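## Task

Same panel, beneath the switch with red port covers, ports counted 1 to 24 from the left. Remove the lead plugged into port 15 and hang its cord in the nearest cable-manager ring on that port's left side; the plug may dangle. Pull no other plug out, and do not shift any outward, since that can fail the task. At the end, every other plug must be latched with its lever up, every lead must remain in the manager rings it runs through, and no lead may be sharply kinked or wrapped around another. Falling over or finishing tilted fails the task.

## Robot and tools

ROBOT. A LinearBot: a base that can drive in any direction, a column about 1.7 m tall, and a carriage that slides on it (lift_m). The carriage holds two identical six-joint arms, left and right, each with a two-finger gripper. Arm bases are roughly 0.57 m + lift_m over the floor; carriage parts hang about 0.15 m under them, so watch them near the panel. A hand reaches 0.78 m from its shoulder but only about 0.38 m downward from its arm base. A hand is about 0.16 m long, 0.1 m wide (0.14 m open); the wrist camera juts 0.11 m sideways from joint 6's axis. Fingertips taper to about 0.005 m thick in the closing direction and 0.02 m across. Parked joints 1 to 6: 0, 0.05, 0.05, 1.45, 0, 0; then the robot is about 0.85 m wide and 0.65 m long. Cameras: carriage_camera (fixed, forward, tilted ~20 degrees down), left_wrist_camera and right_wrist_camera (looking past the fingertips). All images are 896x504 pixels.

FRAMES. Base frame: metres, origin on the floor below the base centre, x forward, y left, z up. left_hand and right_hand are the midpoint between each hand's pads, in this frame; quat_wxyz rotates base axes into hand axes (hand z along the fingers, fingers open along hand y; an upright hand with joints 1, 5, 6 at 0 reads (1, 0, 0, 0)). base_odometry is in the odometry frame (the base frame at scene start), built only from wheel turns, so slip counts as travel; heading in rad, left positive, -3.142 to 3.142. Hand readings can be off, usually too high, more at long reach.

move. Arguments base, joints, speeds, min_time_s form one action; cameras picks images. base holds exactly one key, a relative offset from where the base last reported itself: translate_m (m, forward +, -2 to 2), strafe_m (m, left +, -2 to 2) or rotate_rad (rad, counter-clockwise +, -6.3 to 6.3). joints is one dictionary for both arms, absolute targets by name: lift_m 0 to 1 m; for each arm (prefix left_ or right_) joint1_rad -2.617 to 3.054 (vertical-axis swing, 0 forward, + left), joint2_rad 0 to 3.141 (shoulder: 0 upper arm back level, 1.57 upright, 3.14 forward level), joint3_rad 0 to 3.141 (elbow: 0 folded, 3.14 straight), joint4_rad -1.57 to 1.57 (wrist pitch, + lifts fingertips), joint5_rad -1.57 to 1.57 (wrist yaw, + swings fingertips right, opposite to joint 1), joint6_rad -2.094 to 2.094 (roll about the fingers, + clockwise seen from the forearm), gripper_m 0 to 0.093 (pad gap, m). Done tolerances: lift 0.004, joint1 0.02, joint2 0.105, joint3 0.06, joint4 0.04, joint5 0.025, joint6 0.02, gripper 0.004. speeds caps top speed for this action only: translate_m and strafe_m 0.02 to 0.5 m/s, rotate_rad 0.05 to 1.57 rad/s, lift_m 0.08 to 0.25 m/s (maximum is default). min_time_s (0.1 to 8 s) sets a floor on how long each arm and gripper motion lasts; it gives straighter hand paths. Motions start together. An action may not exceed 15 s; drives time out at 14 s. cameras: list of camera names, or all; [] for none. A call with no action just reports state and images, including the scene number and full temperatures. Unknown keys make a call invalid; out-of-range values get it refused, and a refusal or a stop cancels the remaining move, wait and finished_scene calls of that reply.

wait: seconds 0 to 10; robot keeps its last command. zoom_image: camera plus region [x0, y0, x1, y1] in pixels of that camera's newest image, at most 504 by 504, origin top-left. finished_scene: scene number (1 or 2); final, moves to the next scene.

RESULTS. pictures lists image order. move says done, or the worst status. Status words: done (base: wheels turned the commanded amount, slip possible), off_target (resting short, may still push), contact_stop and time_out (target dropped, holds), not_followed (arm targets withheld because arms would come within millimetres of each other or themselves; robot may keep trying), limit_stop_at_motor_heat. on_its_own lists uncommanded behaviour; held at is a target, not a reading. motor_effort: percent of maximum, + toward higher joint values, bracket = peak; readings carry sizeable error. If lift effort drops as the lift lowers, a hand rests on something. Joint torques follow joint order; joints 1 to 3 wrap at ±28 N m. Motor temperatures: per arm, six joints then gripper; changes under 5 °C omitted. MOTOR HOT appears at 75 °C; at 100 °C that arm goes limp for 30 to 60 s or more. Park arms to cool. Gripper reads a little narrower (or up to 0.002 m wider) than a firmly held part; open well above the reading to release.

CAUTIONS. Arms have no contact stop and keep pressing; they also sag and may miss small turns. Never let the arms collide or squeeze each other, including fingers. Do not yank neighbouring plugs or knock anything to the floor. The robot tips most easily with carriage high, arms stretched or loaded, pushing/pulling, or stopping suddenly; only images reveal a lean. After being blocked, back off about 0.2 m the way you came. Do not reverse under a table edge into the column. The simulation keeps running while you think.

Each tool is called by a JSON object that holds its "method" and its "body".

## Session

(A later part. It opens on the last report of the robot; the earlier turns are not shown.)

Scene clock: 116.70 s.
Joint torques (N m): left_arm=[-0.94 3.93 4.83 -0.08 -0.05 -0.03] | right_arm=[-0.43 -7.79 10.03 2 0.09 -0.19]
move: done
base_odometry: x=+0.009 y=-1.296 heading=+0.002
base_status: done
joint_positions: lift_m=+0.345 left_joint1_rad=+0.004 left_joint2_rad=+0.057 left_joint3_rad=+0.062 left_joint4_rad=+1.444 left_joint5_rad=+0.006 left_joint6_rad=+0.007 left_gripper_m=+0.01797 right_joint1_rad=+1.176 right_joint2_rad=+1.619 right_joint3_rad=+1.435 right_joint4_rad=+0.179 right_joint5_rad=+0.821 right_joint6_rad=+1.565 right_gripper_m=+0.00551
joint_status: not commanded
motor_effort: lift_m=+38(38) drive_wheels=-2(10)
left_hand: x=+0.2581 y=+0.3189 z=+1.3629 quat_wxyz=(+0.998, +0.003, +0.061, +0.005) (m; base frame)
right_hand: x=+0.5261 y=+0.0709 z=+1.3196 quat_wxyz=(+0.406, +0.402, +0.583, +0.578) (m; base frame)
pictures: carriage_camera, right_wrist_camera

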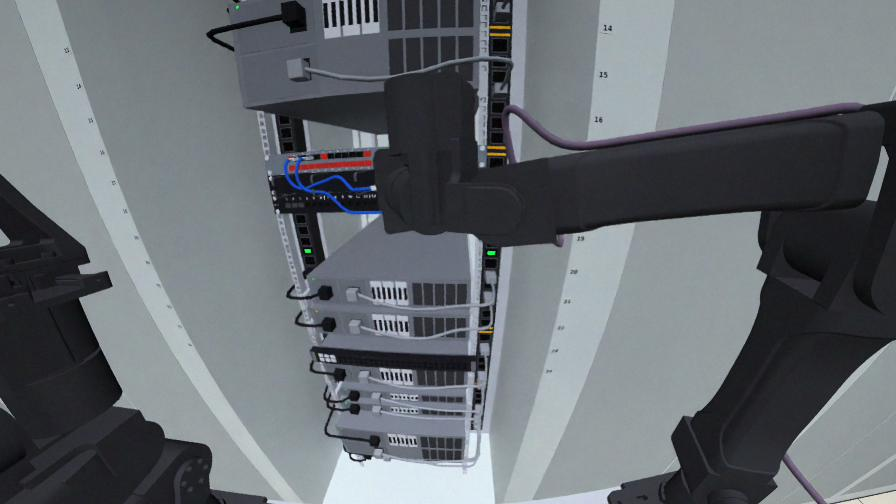

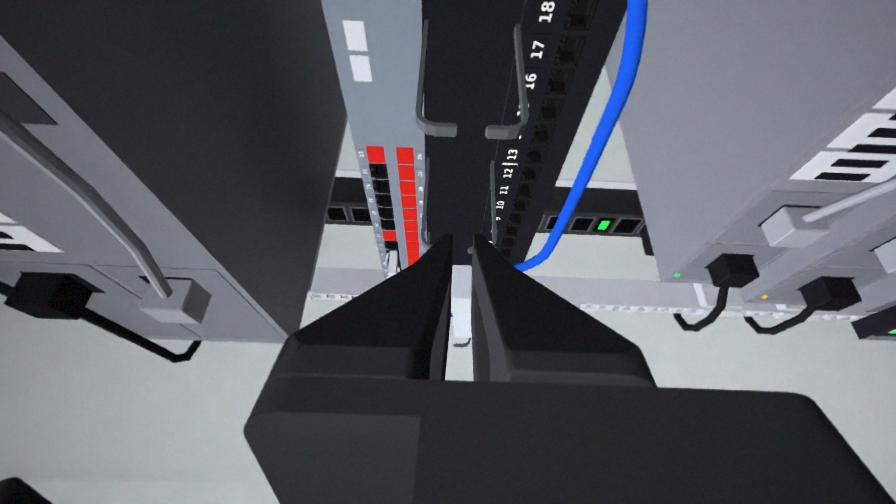

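{"method": "move", "body": {"base": {"strafe_m":0.11}, "joints": {"right_joint5_rad":1.42}, "speeds": {"strafe_m":0.055}, "min_time_s": 2, "cameras": ["carriage_camera","right_wrist_camera","left_wrist_camera"]}}

{"method": "zoom_image", "body": {"camera": "carriage_camera", "region": [300, 130, 440, 240]}}

{"method": "zoom_image", "body": {"camera": "right_wrist_camera", "region": [380, 100, 580, 300]}}

Scene clock: 120.50 s.
Joint torques (N m): left_arm=[-0.87 3.95 4.89 -0.08 -0.02 -0.03] | right_arm=[0.18 -8.23 7.98 1.61 0.07 -0.26]
move: not_followed
base_odometry: x=+0.009 y=-1.187 heading=+0.001
base_status: done
joint_positions: lift_m=+0.345 left_joint1_rad=+0.003 left_joint2_rad=+0.057 left_joint3_rad=+0.062 left_joint4_rad=+1.444 left_joint5_rad=+0.005 left_joint6_rad=+0.007 left_gripper_m=+0.01797 right_joint1_rad=+1.176 right_joint2_rad=+1.619 right_joint3_rad=+1.435 right_joint4_rad=+0.179 right_joint5_rad=+1.231 right_joint6_rad=+1.565 right_gripper_m=+0.00551
joint_status: right_joint5_rad not_followed (moved +0.410 of +0.599)
motor_effort: lift_m=+38(39) drive_wheels=-4(13)
left_hand: x=+0.2580 y=+0.3190 z=+1.3629 quat_wxyz=(+0.998, +0.003, +0.061, +0.005) (m; base frame)
right_hand: x=+0.5366 y=+0.0016 z=+1.3199 quat_wxyz=(+0.516, +0.511, +0.489, +0.483) (m; base frame)
pictures: carriage_camera, left_wrist_camera, right_wrist_camera
joint command not followed: on one or more control steps a check withheld the commanded joint targets of the right arm, and it was not sent them on those steps. On the call's last step the targets were still withheld.
cause: the commanded joint targets, or the way to them, would bring two parts of the arm too close to each other (its wrist (the part past joint 4) and its wrist camera, with right_joint5_rad and right_joint6_rad between them).

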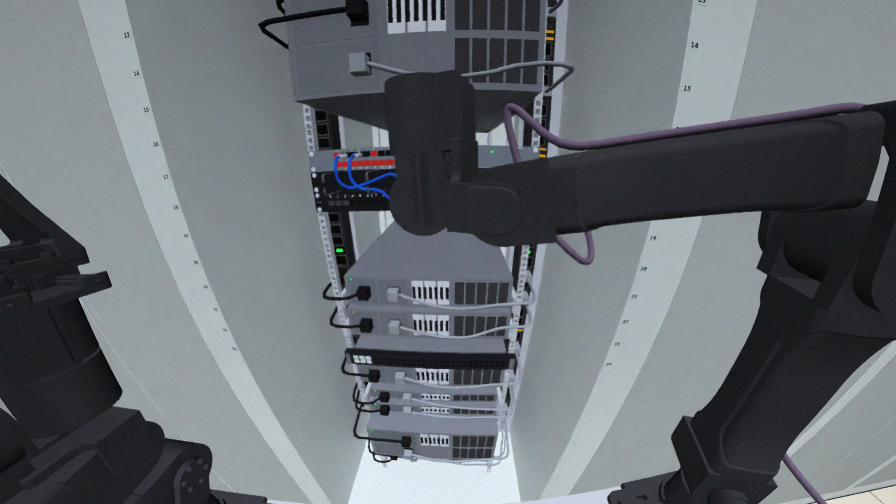

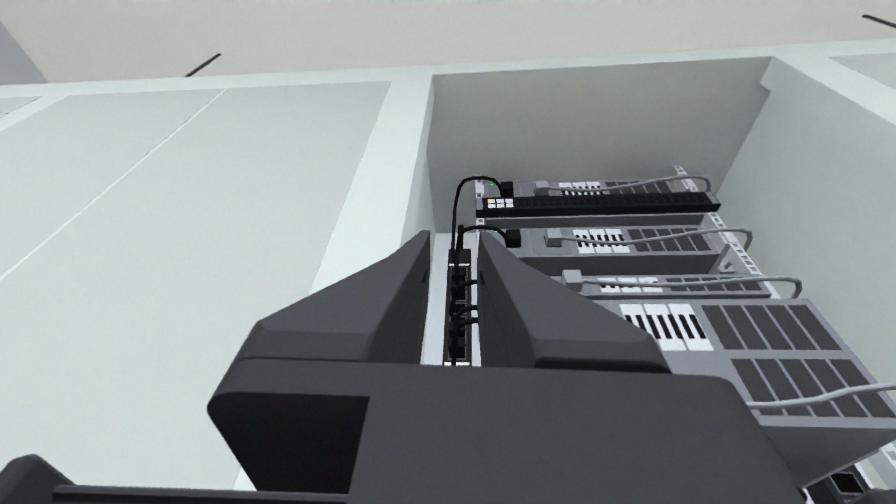

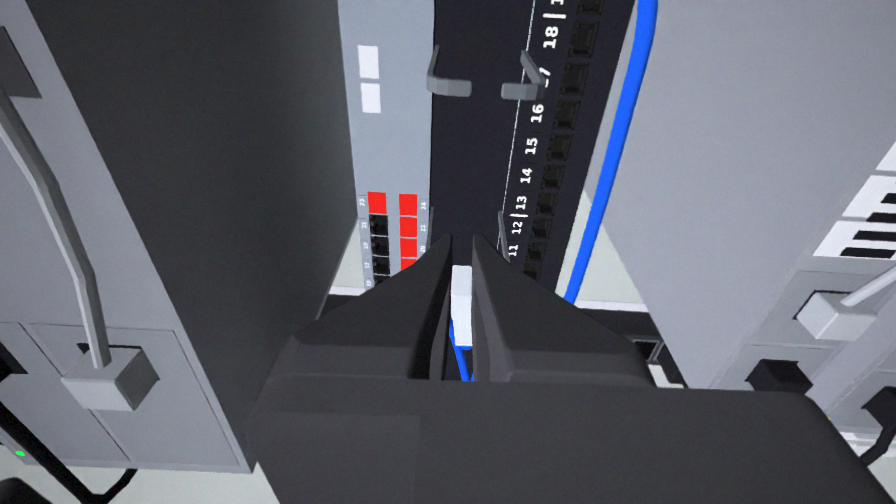

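Scaled by 3.600 from the camera's 896x504 image, which has a finer 1280x720 frame.

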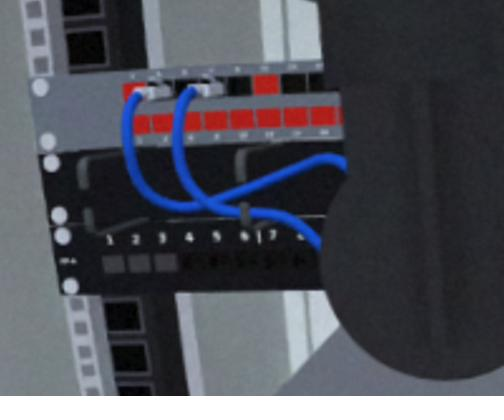

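Scaled by 2.520 from the camera's 896x504 image, which has a finer 1280x720 frame.

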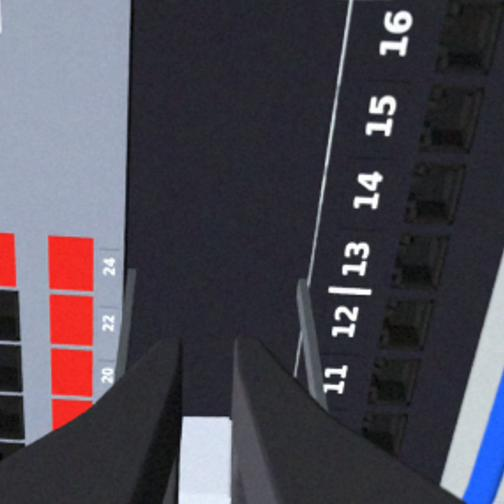

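{"method": "move", "body": {"base": {"strafe_m":-0.11}, "joints": {"right_joint5_rad":0.824}, "speeds": {"strafe_m":0.055}, "min_time_s": 2, "cameras": []}}

{"method": "move", "body": {"joints": {"left_joint1_rad":-0.2,"left_joint2_rad":0.44,"left_joint3_rad":0.85,"left_joint4_rad":-0.41,"left_joint5_rad":0.0,"left_joint6_rad":-1.57,"left_gripper_m":0.03}, "min_time_s": 2.5, "cameras": ["carriage_camera"]}}

{"method": "move", "body": {"joints": {"left_joint1_rad":-1.0,"left_joint2_rad":0.58,"left_joint3_rad":0.85,"left_joint4_rad":-0.25,"left_joint5_rad":-0.68}, "min_time_s": 2.5}}

Scene clock: 128.53 s.
Joint torques (N m): left_arm=[-0.83 3.93 4.79 -0.11 0.01 0] | right_arm=[-0.35 -7.77 10.03 2 0.01 -0.2]
move: done
base_odometry: x=+0.009 y=-1.296 heading=+0.002
base_status: done
joint_positions: lift_m=+0.345 left_joint1_rad=+0.003 left_joint2_rad=+0.057 left_joint3_rad=+0.062 left_joint4_rad=+1.444 left_joint5_rad=+0.005 left_joint6_rad=+0.007 left_gripper_m=+0.01797 right_joint1_rad=+1.176 right_joint2_rad=+1.619 right_joint3_rad=+1.435 right_joint4_rad=+0.179 right_joint5_rad=+0.827 right_joint6_rad=+1.565 right_gripper_m=+0.00551
joint_status: all done
motor_effort: lift_m=+38(38) drive_wheels=+0(12)
left_hand: x=+0.2580 y=+0.3190 z=+1.3629 quat_wxyz=(+0.998, +0.003, +0.061, +0.005) (m; base frame)
right_hand: x=+0.5265 y=+0.0698 z=+1.3196 quat_wxyz=(+0.408, +0.403, +0.582, +0.576) (m; base frame)
pictures: none
held back during your reply time (right arm), on 90 control steps: two parts of the arm were too close to each other, or the arm's last command would have brought them too close.
led back after a hold (right arm): the arm was led back toward your command in small steps, so it may still be short of it.
joint command not followed: on one or more control steps a check withheld the commanded joint targets of the right arm, and it was not sent them on those steps.
cause: the commanded joint targets, or the way to them, would bring two parts of the arm too close to each other (its wrist (the part past joint 4) and its wrist camera, with right_joint5_rad and right_joint6_rad between them).
No camera images: "cameras" was empty.

Scene clock: 131.47 s.
Joint torques (N m): left_arm=[-1.13 3.47 9.88 2.18 -0.05 0.1] | right_arm=[-0.44 -7.76 10.04 2 0.03 -0.2]
move: done
base_odometry: x=+0.009 y=-1.296 heading=+0.002
base_status: not commanded
joint_positions: lift_m=+0.345 left_joint1_rad=-0.194 left_joint2_rad=+0.429 left_joint3_rad=+0.820 left_joint4_rad=-0.396 left_joint5_rad=+0.005 left_joint6_rad=-1.561 left_gripper_m=+0.02993 right_joint1_rad=+1.176 right_joint2_rad=+1.619 right_joint3_rad=+1.435 right_joint4_rad=+0.179 right_joint5_rad=+0.826 right_joint6_rad=+1.565 right_gripper_m=+0.00551
joint_status: all done
motor_effort: lift_m=+38(38) drive_wheels=+1(2)
left_hand: x=+0.4519 y=+0.2748 z=+1.3002 quat_wxyz=(+0.450, -0.446, +0.550, -0.544) (m; base frame)
right_hand: x=+0.5264 y=+0.0701 z=+1.3196 quat_wxyz=(+0.407, +0.403, +0.582, +0.577) (m; base frame)
pictures: carriage_camera

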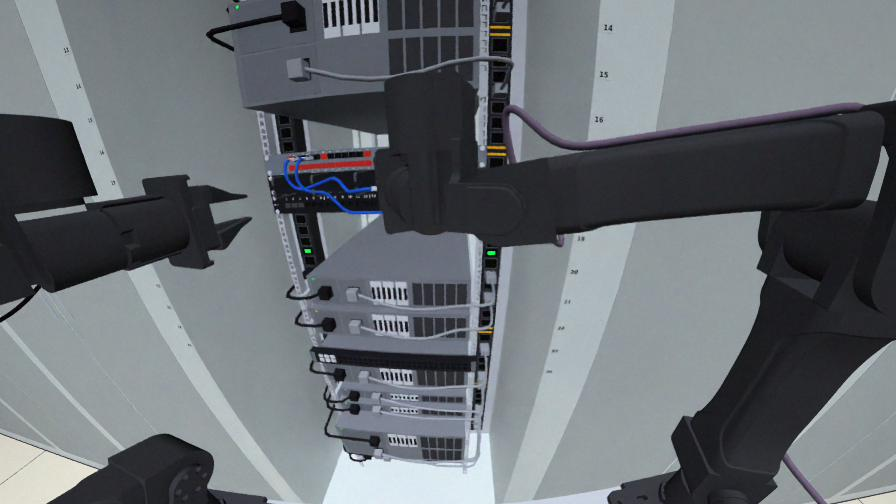

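Scene clock: 134.27 s.
Joint torques (N m): left_arm=[-1.11 2 10.15 2.11 -0.05 0.06] | right_arm=[-0.44 -7.75 10.02 2 0.03 -0.2]
Motor temperatures (°C): left_arm=[32 30 48 39 29 27 31] | right_arm=[30 35 50 39 28 28 29]
move: done
base_odometry: x=+0.009 y=-1.296 heading=+0.002
base_status: not commanded
joint_positions: lift_m=+0.345 left_joint1_rad=-0.994 left_joint2_rad=+0.572 left_joint3_rad=+0.820 left_joint4_rad=-0.256 left_joint5_rad=-0.669 left_joint6_rad=-1.563 left_gripper_m=+0.02993 right_joint1_rad=+1.176 right_joint2_rad=+1.619 right_joint3_rad=+1.435 right_joint4_rad=+0.179 right_joint5_rad=+0.825 right_joint6_rad=+1.565 right_gripper_m=+0.00551
joint_status: all done
motor_effort: lift_m=+38(39) drive_wheels=+1(2)
left_hand: x=+0.4416 y=+0.1856 z=+1.3023 quat_wxyz=(+0.415, -0.410, +0.578, -0.570) (m; base frame)
right_hand: x=+0.5264 y=+0.0702 z=+1.3196 quat_wxyz=(+0.407, +0.403, +0.583, +0.577) (m; base frame)
pictures: carriage_camera, left_wrist_camera, right_wrist_camera

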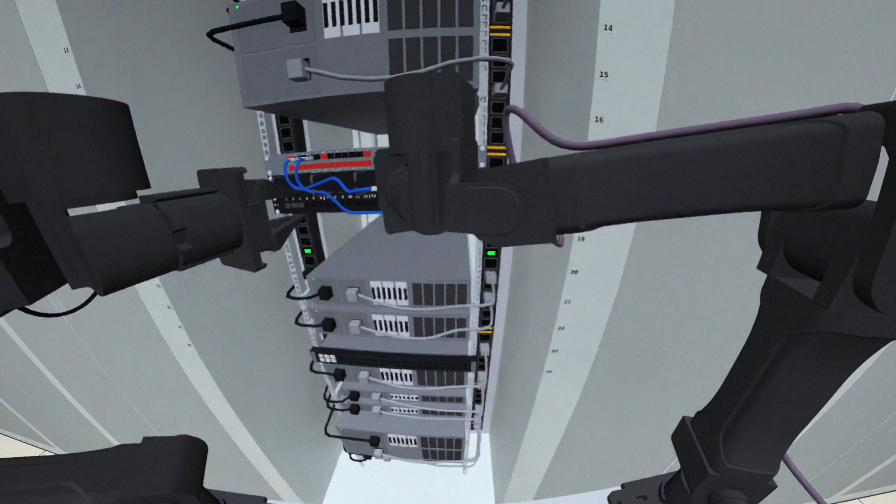

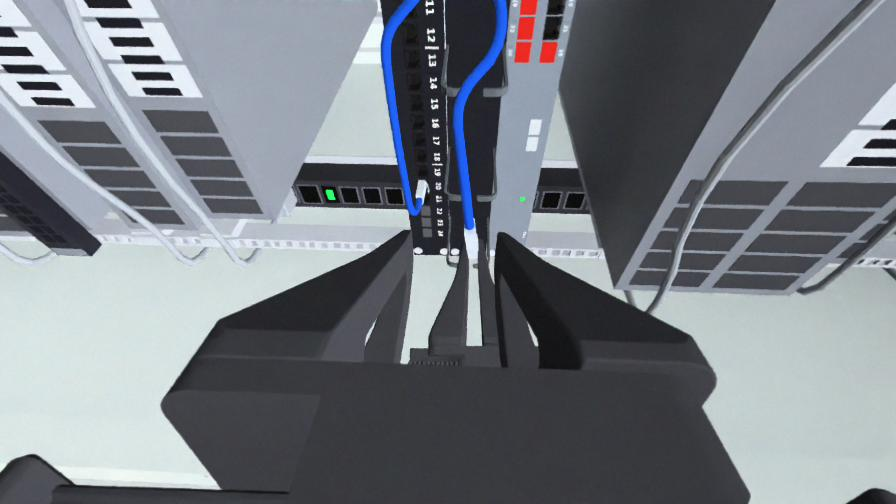

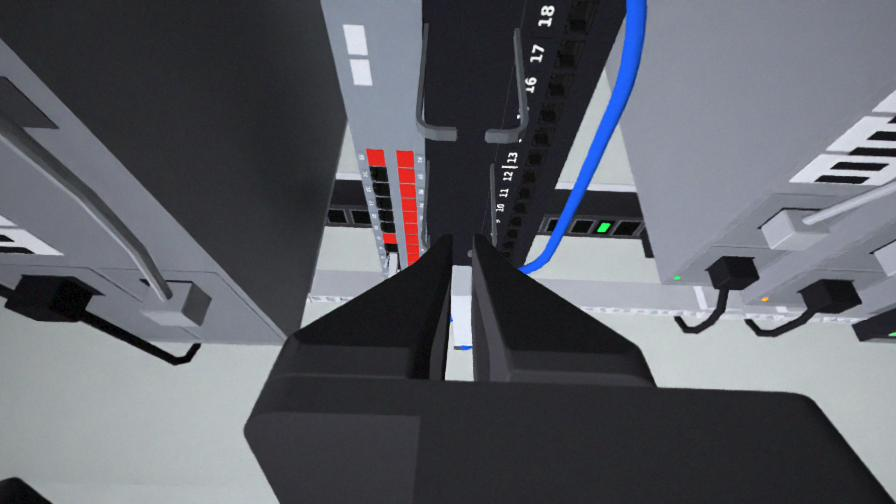

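{"method": "move", "body": {"joints": {"left_joint1_rad":-0.87,"left_joint2_rad":0.77,"left_joint3_rad":0.91,"left_joint4_rad":-0.12,"left_joint5_rad":-0.53}, "min_time_s": 2, "cameras": ["left_wrist_camera","right_wrist_camera"]}}

Scene clock: 138.63 s.
Joint torques (N m): left_arm=[0.09 -0.31 10.8 2.18 0.14 0.1] | right_arm=[-0.43 -7.79 10.03 2 0.03 -0.2]
move: done
base_odometry: x=+0.009 y=-1.296 heading=+0.002
base_status: not commanded
joint_positions: lift_m=+0.345 left_joint1_rad=-0.876 left_joint2_rad=+0.764 left_joint3_rad=+0.878 left_joint4_rad=-0.125 left_joint5_rad=-0.540 left_joint6_rad=-1.563 left_gripper_m=+0.02993 right_joint1_rad=+1.176 right_joint2_rad=+1.619 right_joint3_rad=+1.435 right_joint4_rad=+0.179 right_joint5_rad=+0.825 right_joint6_rad=+1.565 right_gripper_m=+0.00551
joint_status: all done
motor_effort: lift_m=+38(39) drive_wheels=+1(2)
left_hand: x=+0.4789 y=+0.1555 z=+1.3101 quat_wxyz=(+0.411, -0.407, +0.582, -0.571) (m; base frame)
right_hand: x=+0.5264 y=+0.0702 z=+1.3196 quat_wxyz=(+0.407, +0.403, +0.583, +0.577) (m; base frame)
pictures: left_wrist_camera, right_wrist_camera

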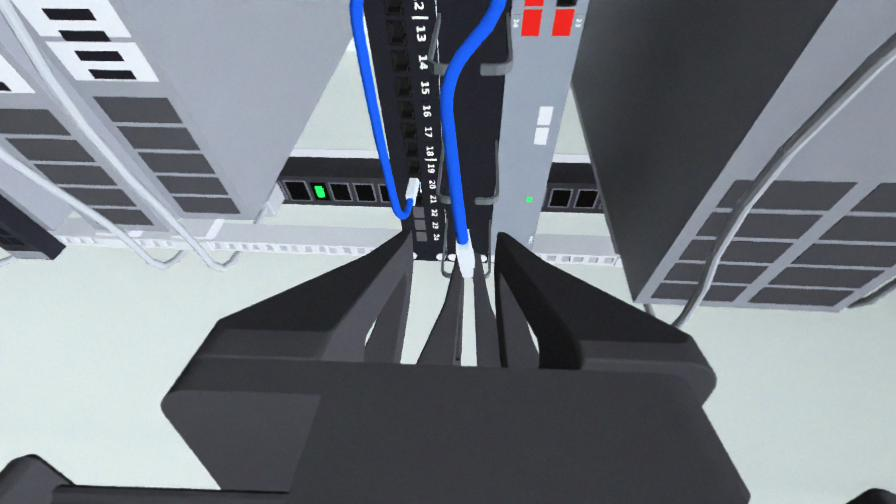

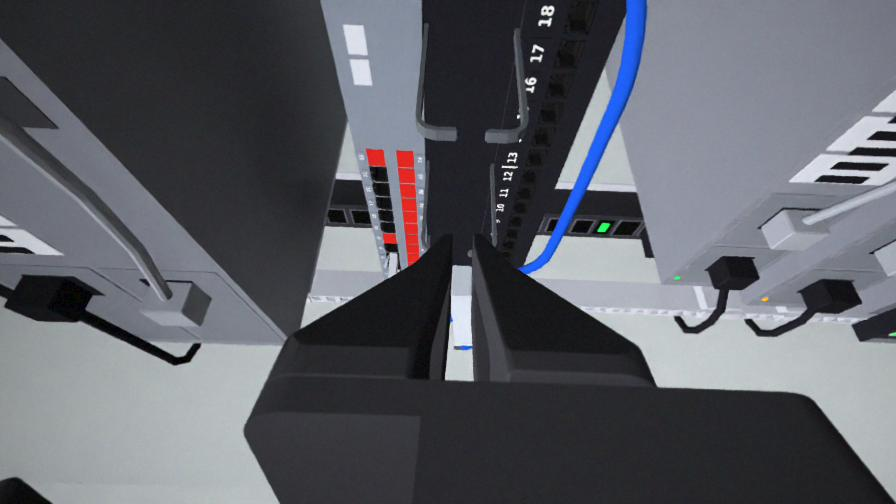

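{"method": "move", "body": {"joints": {"left_joint1_rad":-0.80,"left_joint2_rad":0.87,"left_joint3_rad":0.94,"left_joint4_rad":-0.05,"left_joint5_rad":-0.45}, "min_time_s": 1.5, "cameras": ["left_wrist_camera"]}}

Scene clock: 140.60 s.
Joint torques (N m): left_arm=[0.09 -1.17 11.17 2.21 0.15 0.07] | right_arm=[-0.44 -7.75 10.03 2 0.03 -0.2]
move: done
base_odometry: x=+0.009 y=-1.296 heading=+0.002
base_status: not commanded
joint_positions: lift_m=+0.345 left_joint1_rad=-0.806 left_joint2_rad=+0.863 left_joint3_rad=+0.907 left_joint4_rad=-0.055 left_joint5_rad=-0.461 left_joint6_rad=-1.563 left_gripper_m=+0.02993 right_joint1_rad=+1.176 right_joint2_rad=+1.619 right_joint3_rad=+1.435 right_joint4_rad=+0.179 right_joint5_rad=+0.825 right_joint6_rad=+1.565 right_gripper_m=+0.00551
joint_status: all done
motor_effort: lift_m=+38(38) drive_wheels=+1(2)
left_hand: x=+0.5027 y=+0.1430 z=+1.3115 quat_wxyz=(+0.408, -0.405, +0.584, -0.573) (m; base frame)
right_hand: x=+0.5264 y=+0.0702 z=+1.3196 quat_wxyz=(+0.407, +0.403, +0.583, +0.577) (m; base frame)
pictures: left_wrist_camera

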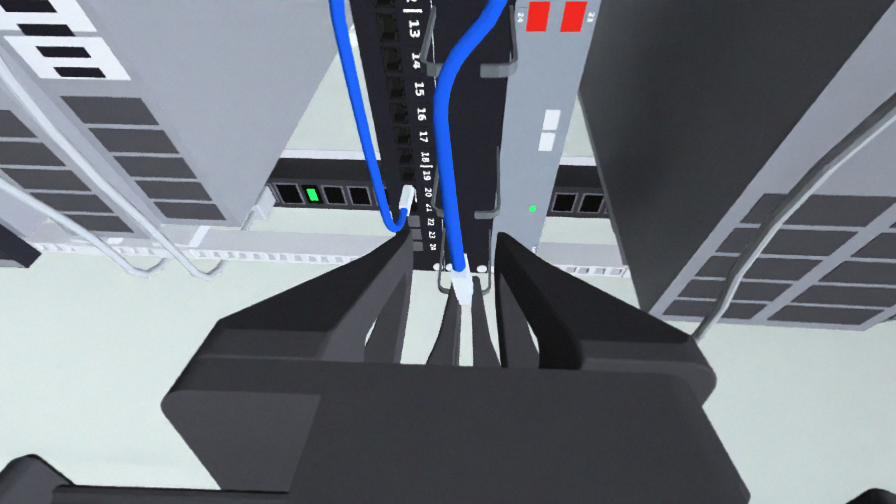

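{"method": "move", "body": {"joints": {"left_joint1_rad":-0.755,"left_joint2_rad":0.92,"left_joint3_rad":0.96,"left_joint4_rad":-0.01,"left_joint5_rad":-0.395}, "min_time_s": 1.5, "cameras": ["left_wrist_camera"]}}

{"method": "zoom_image", "body": {"camera": "left_wrist_camera", "region": [360, 100, 580, 360]}}

Scene clock: 142.70 s.
Joint torques (N m): left_arm=[0.12 -1.58 11.17 2.26 0.2 0.07] | right_arm=[-0.42 -7.76 10.04 2 0.04 -0.2]
move: done
base_odometry: x=+0.009 y=-1.296 heading=+0.002
base_status: not commanded
joint_positions: lift_m=+0.345 left_joint1_rad=-0.761 left_joint2_rad=+0.912 left_joint3_rad=+0.927 left_joint4_rad=-0.015 left_joint5_rad=-0.405 left_joint6_rad=-1.563 left_gripper_m=+0.02993 right_joint1_rad=+1.176 right_joint2_rad=+1.619 right_joint3_rad=+1.435 right_joint4_rad=+0.179 right_joint5_rad=+0.825 right_joint6_rad=+1.565 right_gripper_m=+0.00551
joint_status: all done
motor_effort: lift_m=+38(38) drive_wheels=+1(2)
left_hand: x=+0.5159 y=+0.1382 z=+1.3150 quat_wxyz=(+0.406, -0.401, +0.582, -0.579) (m; base frame)
right_hand: x=+0.5263 y=+0.0702 z=+1.3196 quat_wxyz=(+0.407, +0.403, +0.583, +0.577) (m; base frame)
pictures: left_wrist_camera

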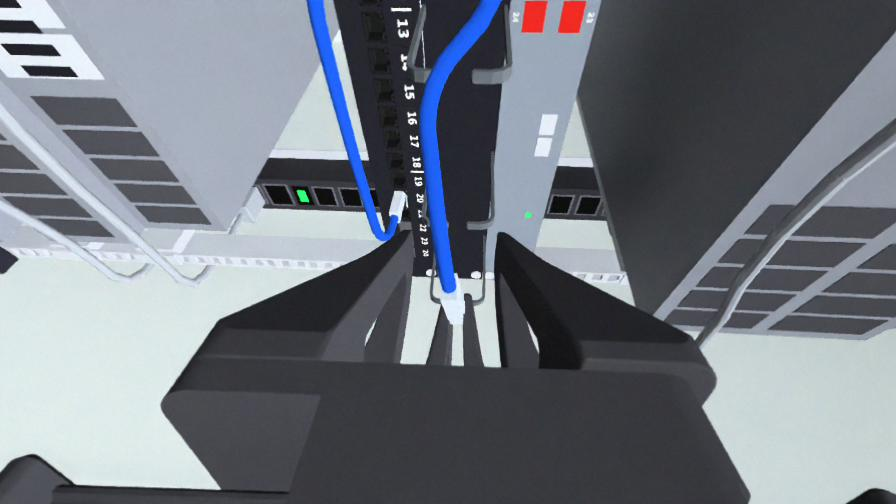

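Scaled by 1.938 from the camera's 896x504 image, which has a finer 1280x720 frame.

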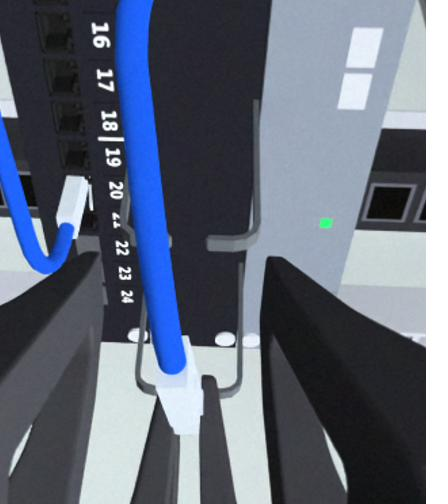

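{"method": "move", "body": {"joints": {"left_joint3_rad":0.93,"left_joint4_rad":0.0}, "min_time_s": 1, "cameras": ["left_wrist_camera"]}}

{"method": "zoom_image", "body": {"camera": "left_wrist_camera", "region": [360, 100, 580, 360]}}

Scene clock: 144.40 s.
Joint torques (N m): left_arm=[0.09 -1.7 8.35 2.23 0.11 0.1] | right_arm=[-0.42 -7.75 10.04 2 0.03 -0.2]
move: done
base_odometry: x=+0.009 y=-1.296 heading=+0.002
base_status: not commanded
joint_positions: lift_m=+0.345 left_joint1_rad=-0.761 left_joint2_rad=+0.912 left_joint3_rad=+0.927 left_joint4_rad=-0.005 left_joint5_rad=-0.405 left_joint6_rad=-1.563 left_gripper_m=+0.02993 right_joint1_rad=+1.176 right_joint2_rad=+1.619 right_joint3_rad=+1.435 right_joint4_rad=+0.179 right_joint5_rad=+0.825 right_joint6_rad=+1.565 right_gripper_m=+0.00551
joint_status: all done
motor_effort: lift_m=+38(38) drive_wheels=+1(2)
left_hand: x=+0.5159 y=+0.1381 z=+1.3172 quat_wxyz=(+0.406, -0.400, +0.579, -0.582) (m; base frame)
right_hand: x=+0.5263 y=+0.0702 z=+1.3196 quat_wxyz=(+0.407, +0.403, +0.583, +0.577) (m; base frame)
pictures: left_wrist_camera

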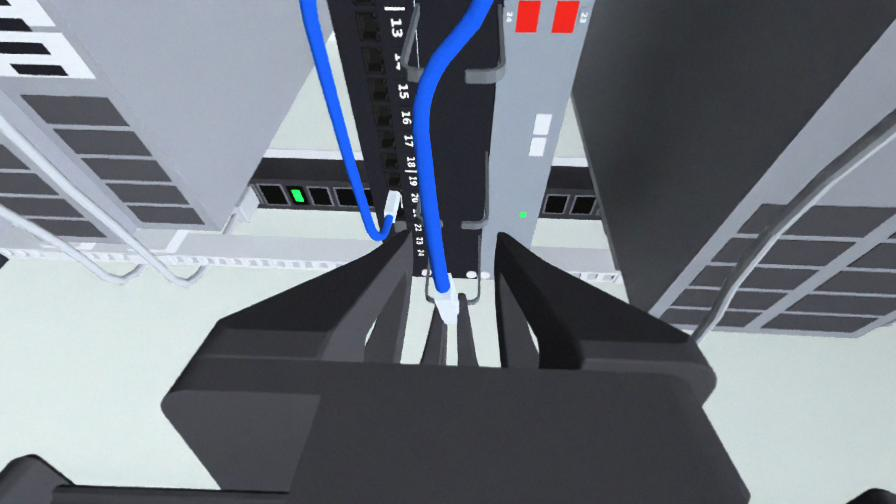

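Scaled by 1.938 from the camera's 896x504 image, which has a finer 1280x720 frame.

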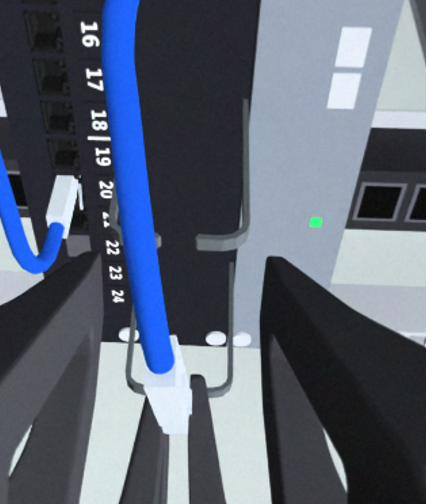

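{"method": "move", "body": {"joints": {"left_joint3_rad":0.93,"left_joint4_rad":-0.06}, "min_time_s": 1, "cameras": ["left_wrist_camera"]}}

{"method": "zoom_image", "body": {"camera": "left_wrist_camera", "region": [360, 100, 580, 360]}}

Scene clock: 146.03 s.
Joint torques (N m): left_arm=[0.05 -1.8 8.25 2 0.12 0.05] | right_arm=[-0.42 -7.76 10.04 2 0.03 -0.2]
move: done
base_odometry: x=+0.009 y=-1.296 heading=+0.002
base_status: not commanded
joint_positions: lift_m=+0.345 left_joint1_rad=-0.761 left_joint2_rad=+0.912 left_joint3_rad=+0.927 left_joint4_rad=-0.046 left_joint5_rad=-0.405 left_joint6_rad=-1.563 left_gripper_m=+0.02993 right_joint1_rad=+1.176 right_joint2_rad=+1.619 right_joint3_rad=+1.435 right_joint4_rad=+0.179 right_joint5_rad=+0.825 right_joint6_rad=+1.565 right_gripper_m=+0.00551
joint_status: all done
motor_effort: lift_m=+38(38) drive_wheels=+1(2)
left_hand: x=+0.5158 y=+0.1382 z=+1.3078 quat_wxyz=(+0.403, -0.403, +0.593, -0.568) (m; base frame)
right_hand: x=+0.5263 y=+0.0702 z=+1.3196 quat_wxyz=(+0.407, +0.403, +0.583, +0.577) (m; base frame)
pictures: left_wrist_camera

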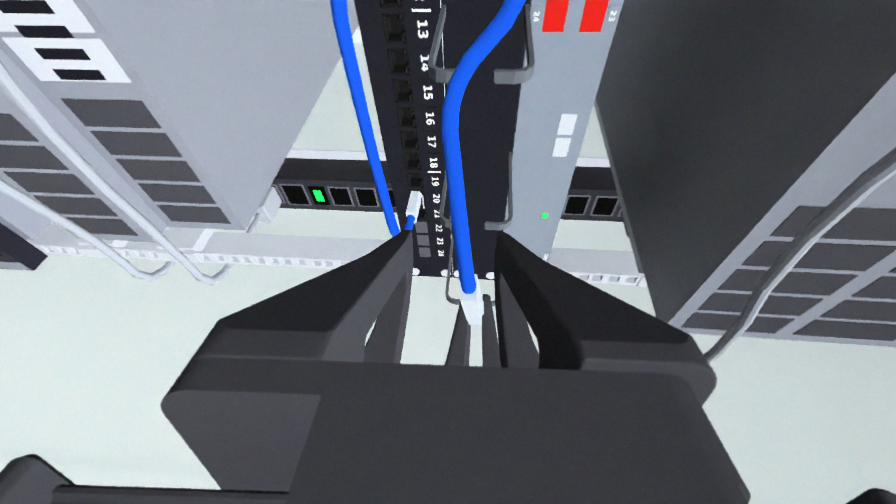

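Scaled by 1.938 from the camera's 896x504 image, which has a finer 1280x720 frame.

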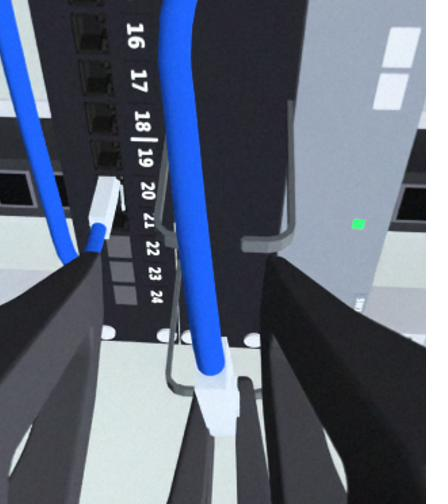

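{"method": "move", "body": {"joints": {"left_gripper_m":0.003}, "min_time_s": 1.5, "cameras": ["left_wrist_camera","carriage_camera"]}}

{"method": "zoom_image", "body": {"camera": "left_wrist_camera", "region": [360, 100, 580, 360]}}

{"method": "zoom_image", "body": {"camera": "carriage_camera", "region": [240, 130, 400, 240]}}

Scene clock: 148.07 s.
Joint torques (N m): left_arm=[0.16 -1.72 8.27 2.06 0.14 0.05] | right_arm=[-0.44 -7.76 10.03 2 0.03 -0.2]
move: done
base_odometry: x=+0.009 y=-1.296 heading=+0.002
base_status: not commanded
joint_positions: lift_m=+0.345 left_joint1_rad=-0.761 left_joint2_rad=+0.912 left_joint3_rad=+0.927 left_joint4_rad=-0.047 left_joint5_rad=-0.405 left_joint6_rad=-1.563 left_gripper_m=+0.00307 right_joint1_rad=+1.176 right_joint2_rad=+1.619 right_joint3_rad=+1.435 right_joint4_rad=+0.179 right_joint5_rad=+0.825 right_joint6_rad=+1.565 right_gripper_m=+0.00551
joint_status: all done
motor_effort: lift_m=+38(39) drive_wheels=+0(2)
left_hand: x=+0.5158 y=+0.1382 z=+1.3075 quat_wxyz=(+0.403, -0.403, +0.593, -0.568) (m; base frame)
right_hand: x=+0.5263 y=+0.0702 z=+1.3196 quat_wxyz=(+0.407, +0.403, +0.583, +0.577) (m; base frame)
pictures: carriage_camera, left_wrist_camera

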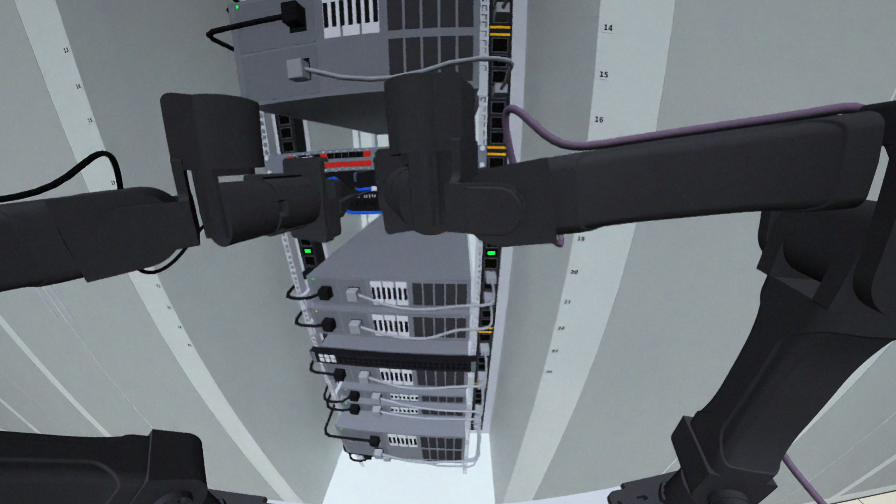

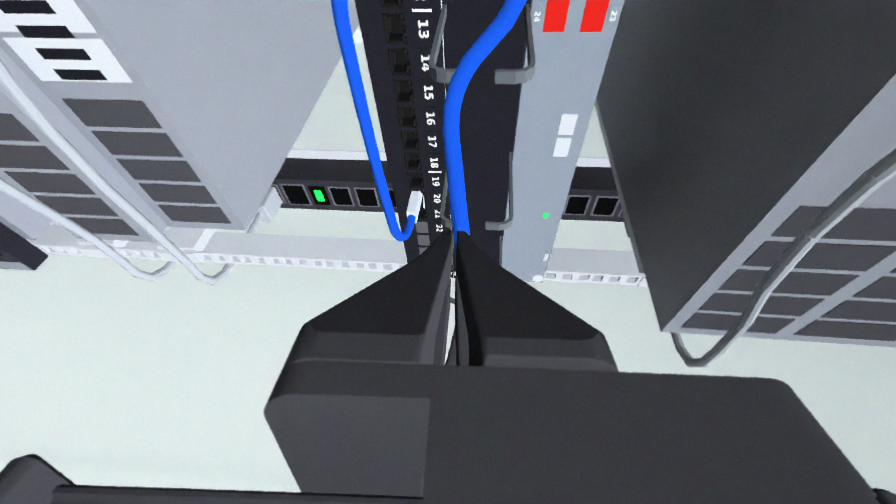

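Scaled by 1.938 from the camera's 896x504 image, which has a finer 1280x720 frame.

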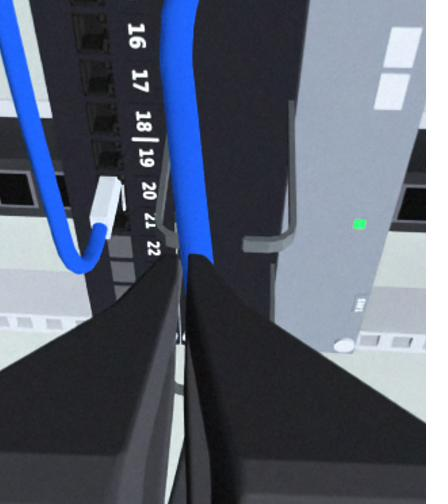

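Scaled by 3.150 from the camera's 896x504 image, which has a finer 1280x720 frame.

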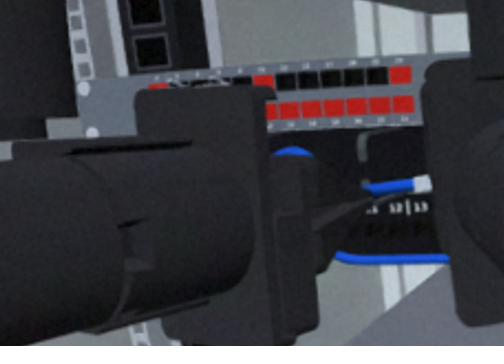

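{"method": "move", "body": {"joints": {"left_gripper_m":0.026}, "min_time_s": 1, "cameras": []}}

{"method": "move", "body": {"joints": {"left_joint1_rad":-0.69,"left_joint2_rad":0.992,"left_joint3_rad":0.963,"left_joint4_rad":0.01,"left_joint5_rad":-0.32}, "min_time_s": 2, "cameras": ["left_wrist_camera","right_wrist_camera"]}}

{"method": "zoom_image", "body": {"camera": "left_wrist_camera", "region": [360, 100, 580, 360]}}

Scene clock: 149.83 s.
Joint torques (N m): left_arm=[-0.12 -1.7 8.4 2.06 0.15 0.05] | right_arm=[-0.43 -7.76 10.04 2 0.03 -0.2]
move: done
base_odometry: x=+0.009 y=-1.296 heading=+0.002
base_status: not commanded
joint_positions: lift_m=+0.345 left_joint1_rad=-0.761 left_joint2_rad=+0.912 left_joint3_rad=+0.927 left_joint4_rad=-0.047 left_joint5_rad=-0.405 left_joint6_rad=-1.563 left_gripper_m=+0.02593 right_joint1_rad=+1.176 right_joint2_rad=+1.619 right_joint3_rad=+1.435 right_joint4_rad=+0.179 right_joint5_rad=+0.825 right_joint6_rad=+1.565 right_gripper_m=+0.00551
joint_status: all done
motor_effort: lift_m=+38(39) drive_wheels=+0(2)
left_hand: x=+0.5158 y=+0.1382 z=+1.3075 quat_wxyz=(+0.403, -0.403, +0.593, -0.568) (m; base frame)
right_hand: x=+0.5263 y=+0.0702 z=+1.3196 quat_wxyz=(+0.407, +0.403, +0.583, +0.577) (m; base frame)
pictures: none
No camera images: "cameras" was empty.

Scene clock: 152.13 s.
Joint torques (N m): left_arm=[0.08 -2.33 11.06 2.23 0.11 0.08] | right_arm=[-0.29 -7.75 10.04 2 0.04 -0.2]
move: done
base_odometry: x=+0.009 y=-1.296 heading=+0.002
base_status: not commanded
joint_positions: lift_m=+0.345 left_joint1_rad=-0.696 left_joint2_rad=+0.981 left_joint3_rad=+0.931 left_joint4_rad=+0.010 left_joint5_rad=-0.331 left_joint6_rad=-1.563 left_gripper_m=+0.02594 right_joint1_rad=+1.174 right_joint2_rad=+1.619 right_joint3_rad=+1.435 right_joint4_rad=+0.179 right_joint5_rad=+0.825 right_joint6_rad=+1.565 right_gripper_m=+0.00551
joint_status: all done
motor_effort: lift_m=+38(38) drive_wheels=+1(2)
left_hand: x=+0.5370 y=+0.1335 z=+1.3004 quat_wxyz=(+0.399, -0.402, +0.597, -0.567) (m; base frame)
right_hand: x=+0.5269 y=+0.0698 z=+1.3196 quat_wxyz=(+0.408, +0.403, +0.582, +0.576) (m; base frame)
pictures: left_wrist_camera, right_wrist_camera

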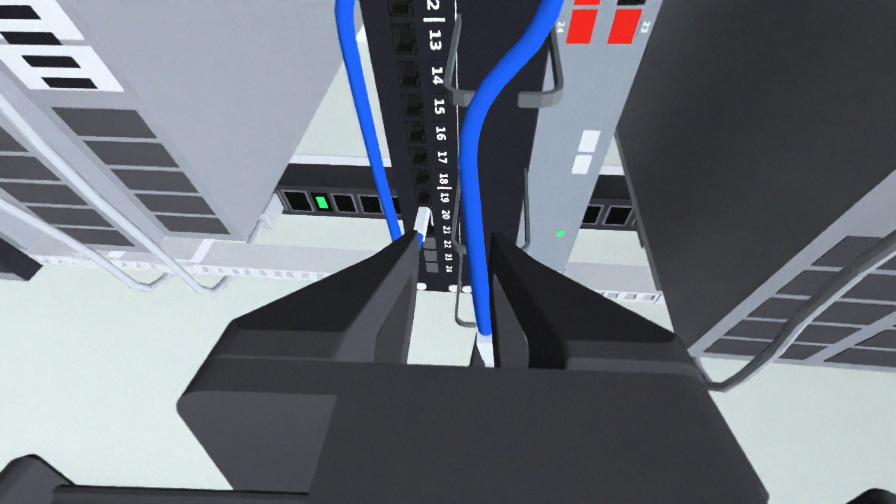

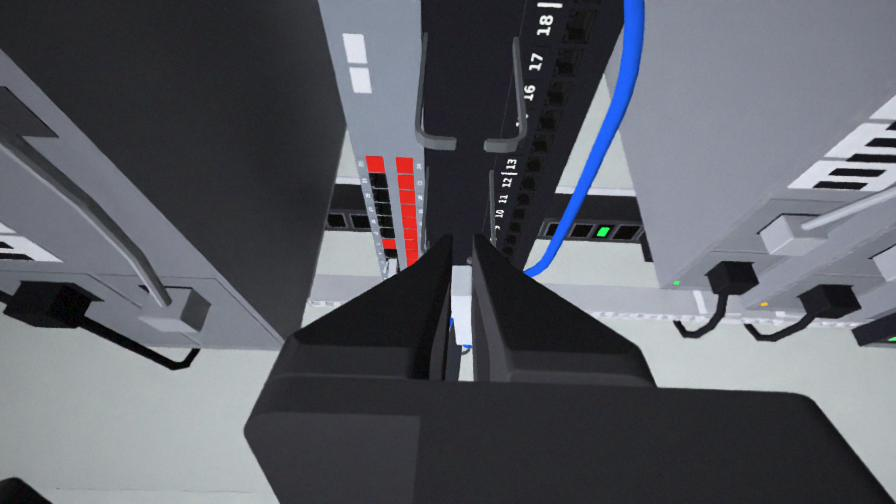

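Scaled by 1.938 from the camera's 896x504 image, which has a finer 1280x720 frame.

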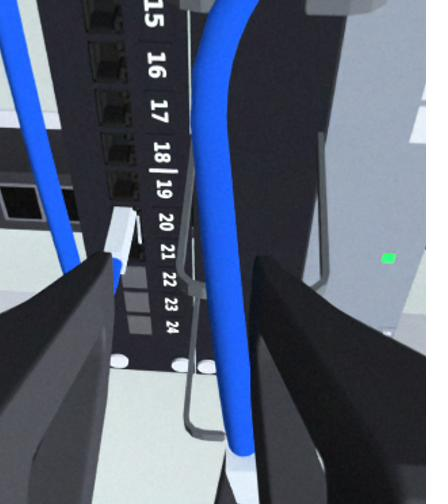

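{"method": "move", "body": {"joints": {"left_joint4_rad":0.065}, "min_time_s": 1, "cameras": ["left_wrist_camera"]}}

{"method": "move", "body": {"joints": {"left_gripper_m":0.003}, "min_time_s": 1.5, "cameras": ["left_wrist_camera","carriage_camera"]}}

{"method": "zoom_image", "body": {"camera": "left_wrist_camera", "region": [360, 100, 580, 360]}}

Scene clock: 156.33 s.
Joint torques (N m): left_arm=[0.1 -2.29 11.07 2.24 0.16 0.09] | right_arm=[-0.31 -7.72 10.03 2 0.04 -0.2]
move: done
base_odometry: x=+0.009 y=-1.296 heading=+0.002
base_status: not commanded
joint_positions: lift_m=+0.345 left_joint1_rad=-0.696 left_joint2_rad=+0.981 left_joint3_rad=+0.931 left_joint4_rad=+0.060 left_joint5_rad=-0.330 left_joint6_rad=-1.563 left_gripper_m=+0.02594 right_joint1_rad=+1.174 right_joint2_rad=+1.619 right_joint3_rad=+1.435 right_joint4_rad=+0.179 right_joint5_rad=+0.824 right_joint6_rad=+1.565 right_gripper_m=+0.00551
joint_status: all done
motor_effort: lift_m=+38(38) drive_wheels=+1(2)
left_hand: x=+0.5371 y=+0.1332 z=+1.3120 quat_wxyz=(+0.404, -0.397, +0.581, -0.585) (m; base frame)
right_hand: x=+0.5269 y=+0.0698 z=+1.3196 quat_wxyz=(+0.407, +0.403, +0.582, +0.576) (m; base frame)
pictures: left_wrist_camera

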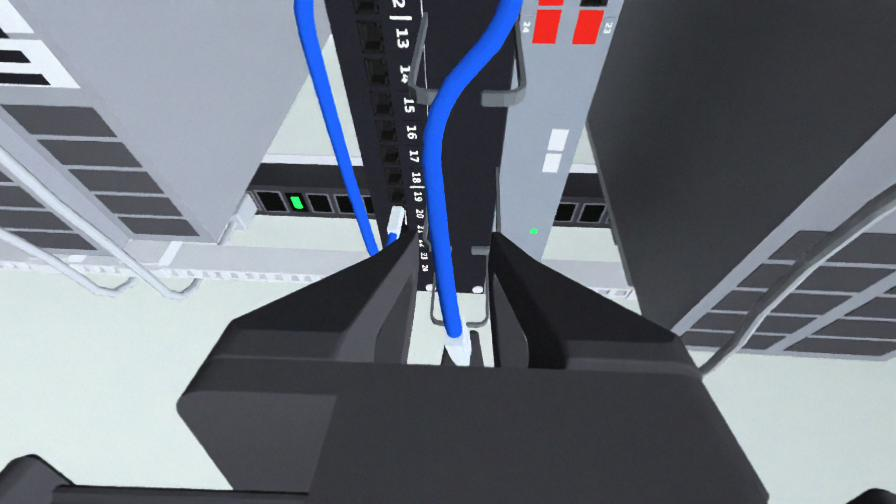

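Scene clock: 158.13 s.
Joint torques (N m): left_arm=[0.14 -2.29 11.15 2.24 0.15 0.09] | right_arm=[-0.29 -7.77 10.04 1.95 0.03 -0.2]
move: done
base_odometry: x=+0.009 y=-1.296 heading=+0.002
base_status: not commanded
joint_positions: lift_m=+0.345 left_joint1_rad=-0.696 left_joint2_rad=+0.981 left_joint3_rad=+0.931 left_joint4_rad=+0.061 left_joint5_rad=-0.330 left_joint6_rad=-1.565 left_gripper_m=+0.00528 right_joint1_rad=+1.174 right_joint2_rad=+1.619 right_joint3_rad=+1.435 right_joint4_rad=+0.183 right_joint5_rad=+0.824 right_joint6_rad=+1.565 right_gripper_m=+0.00551
joint_status: all done
motor_effort: lift_m=+38(38) drive_wheels=+1(2)
left_hand: x=+0.5371 y=+0.1333 z=+1.3125 quat_wxyz=(+0.403, -0.398, +0.580, -0.586) (m; base frame)
right_hand: x=+0.5269 y=+0.0698 z=+1.3204 quat_wxyz=(+0.407, +0.403, +0.581, +0.578) (m; base frame)
pictures: carriage_camera, left_wrist_camera

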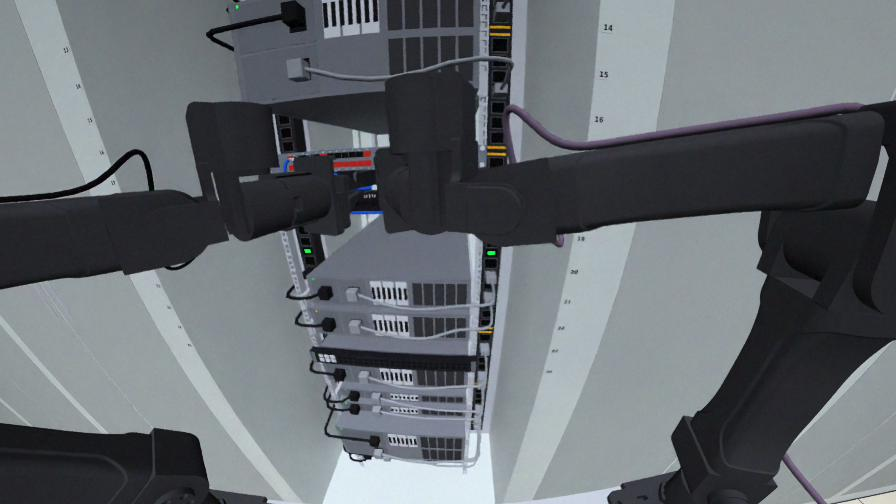

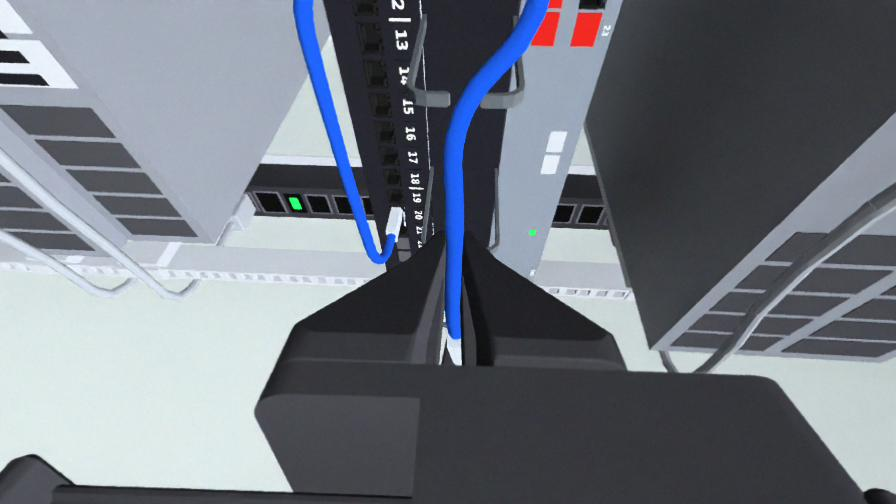

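Scaled by 1.938 from the camera's 896x504 image, which has a finer 1280x720 frame.

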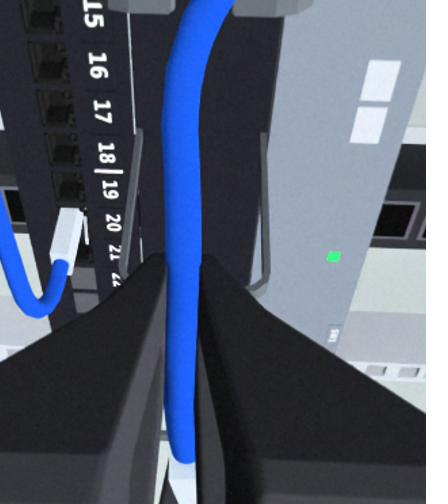

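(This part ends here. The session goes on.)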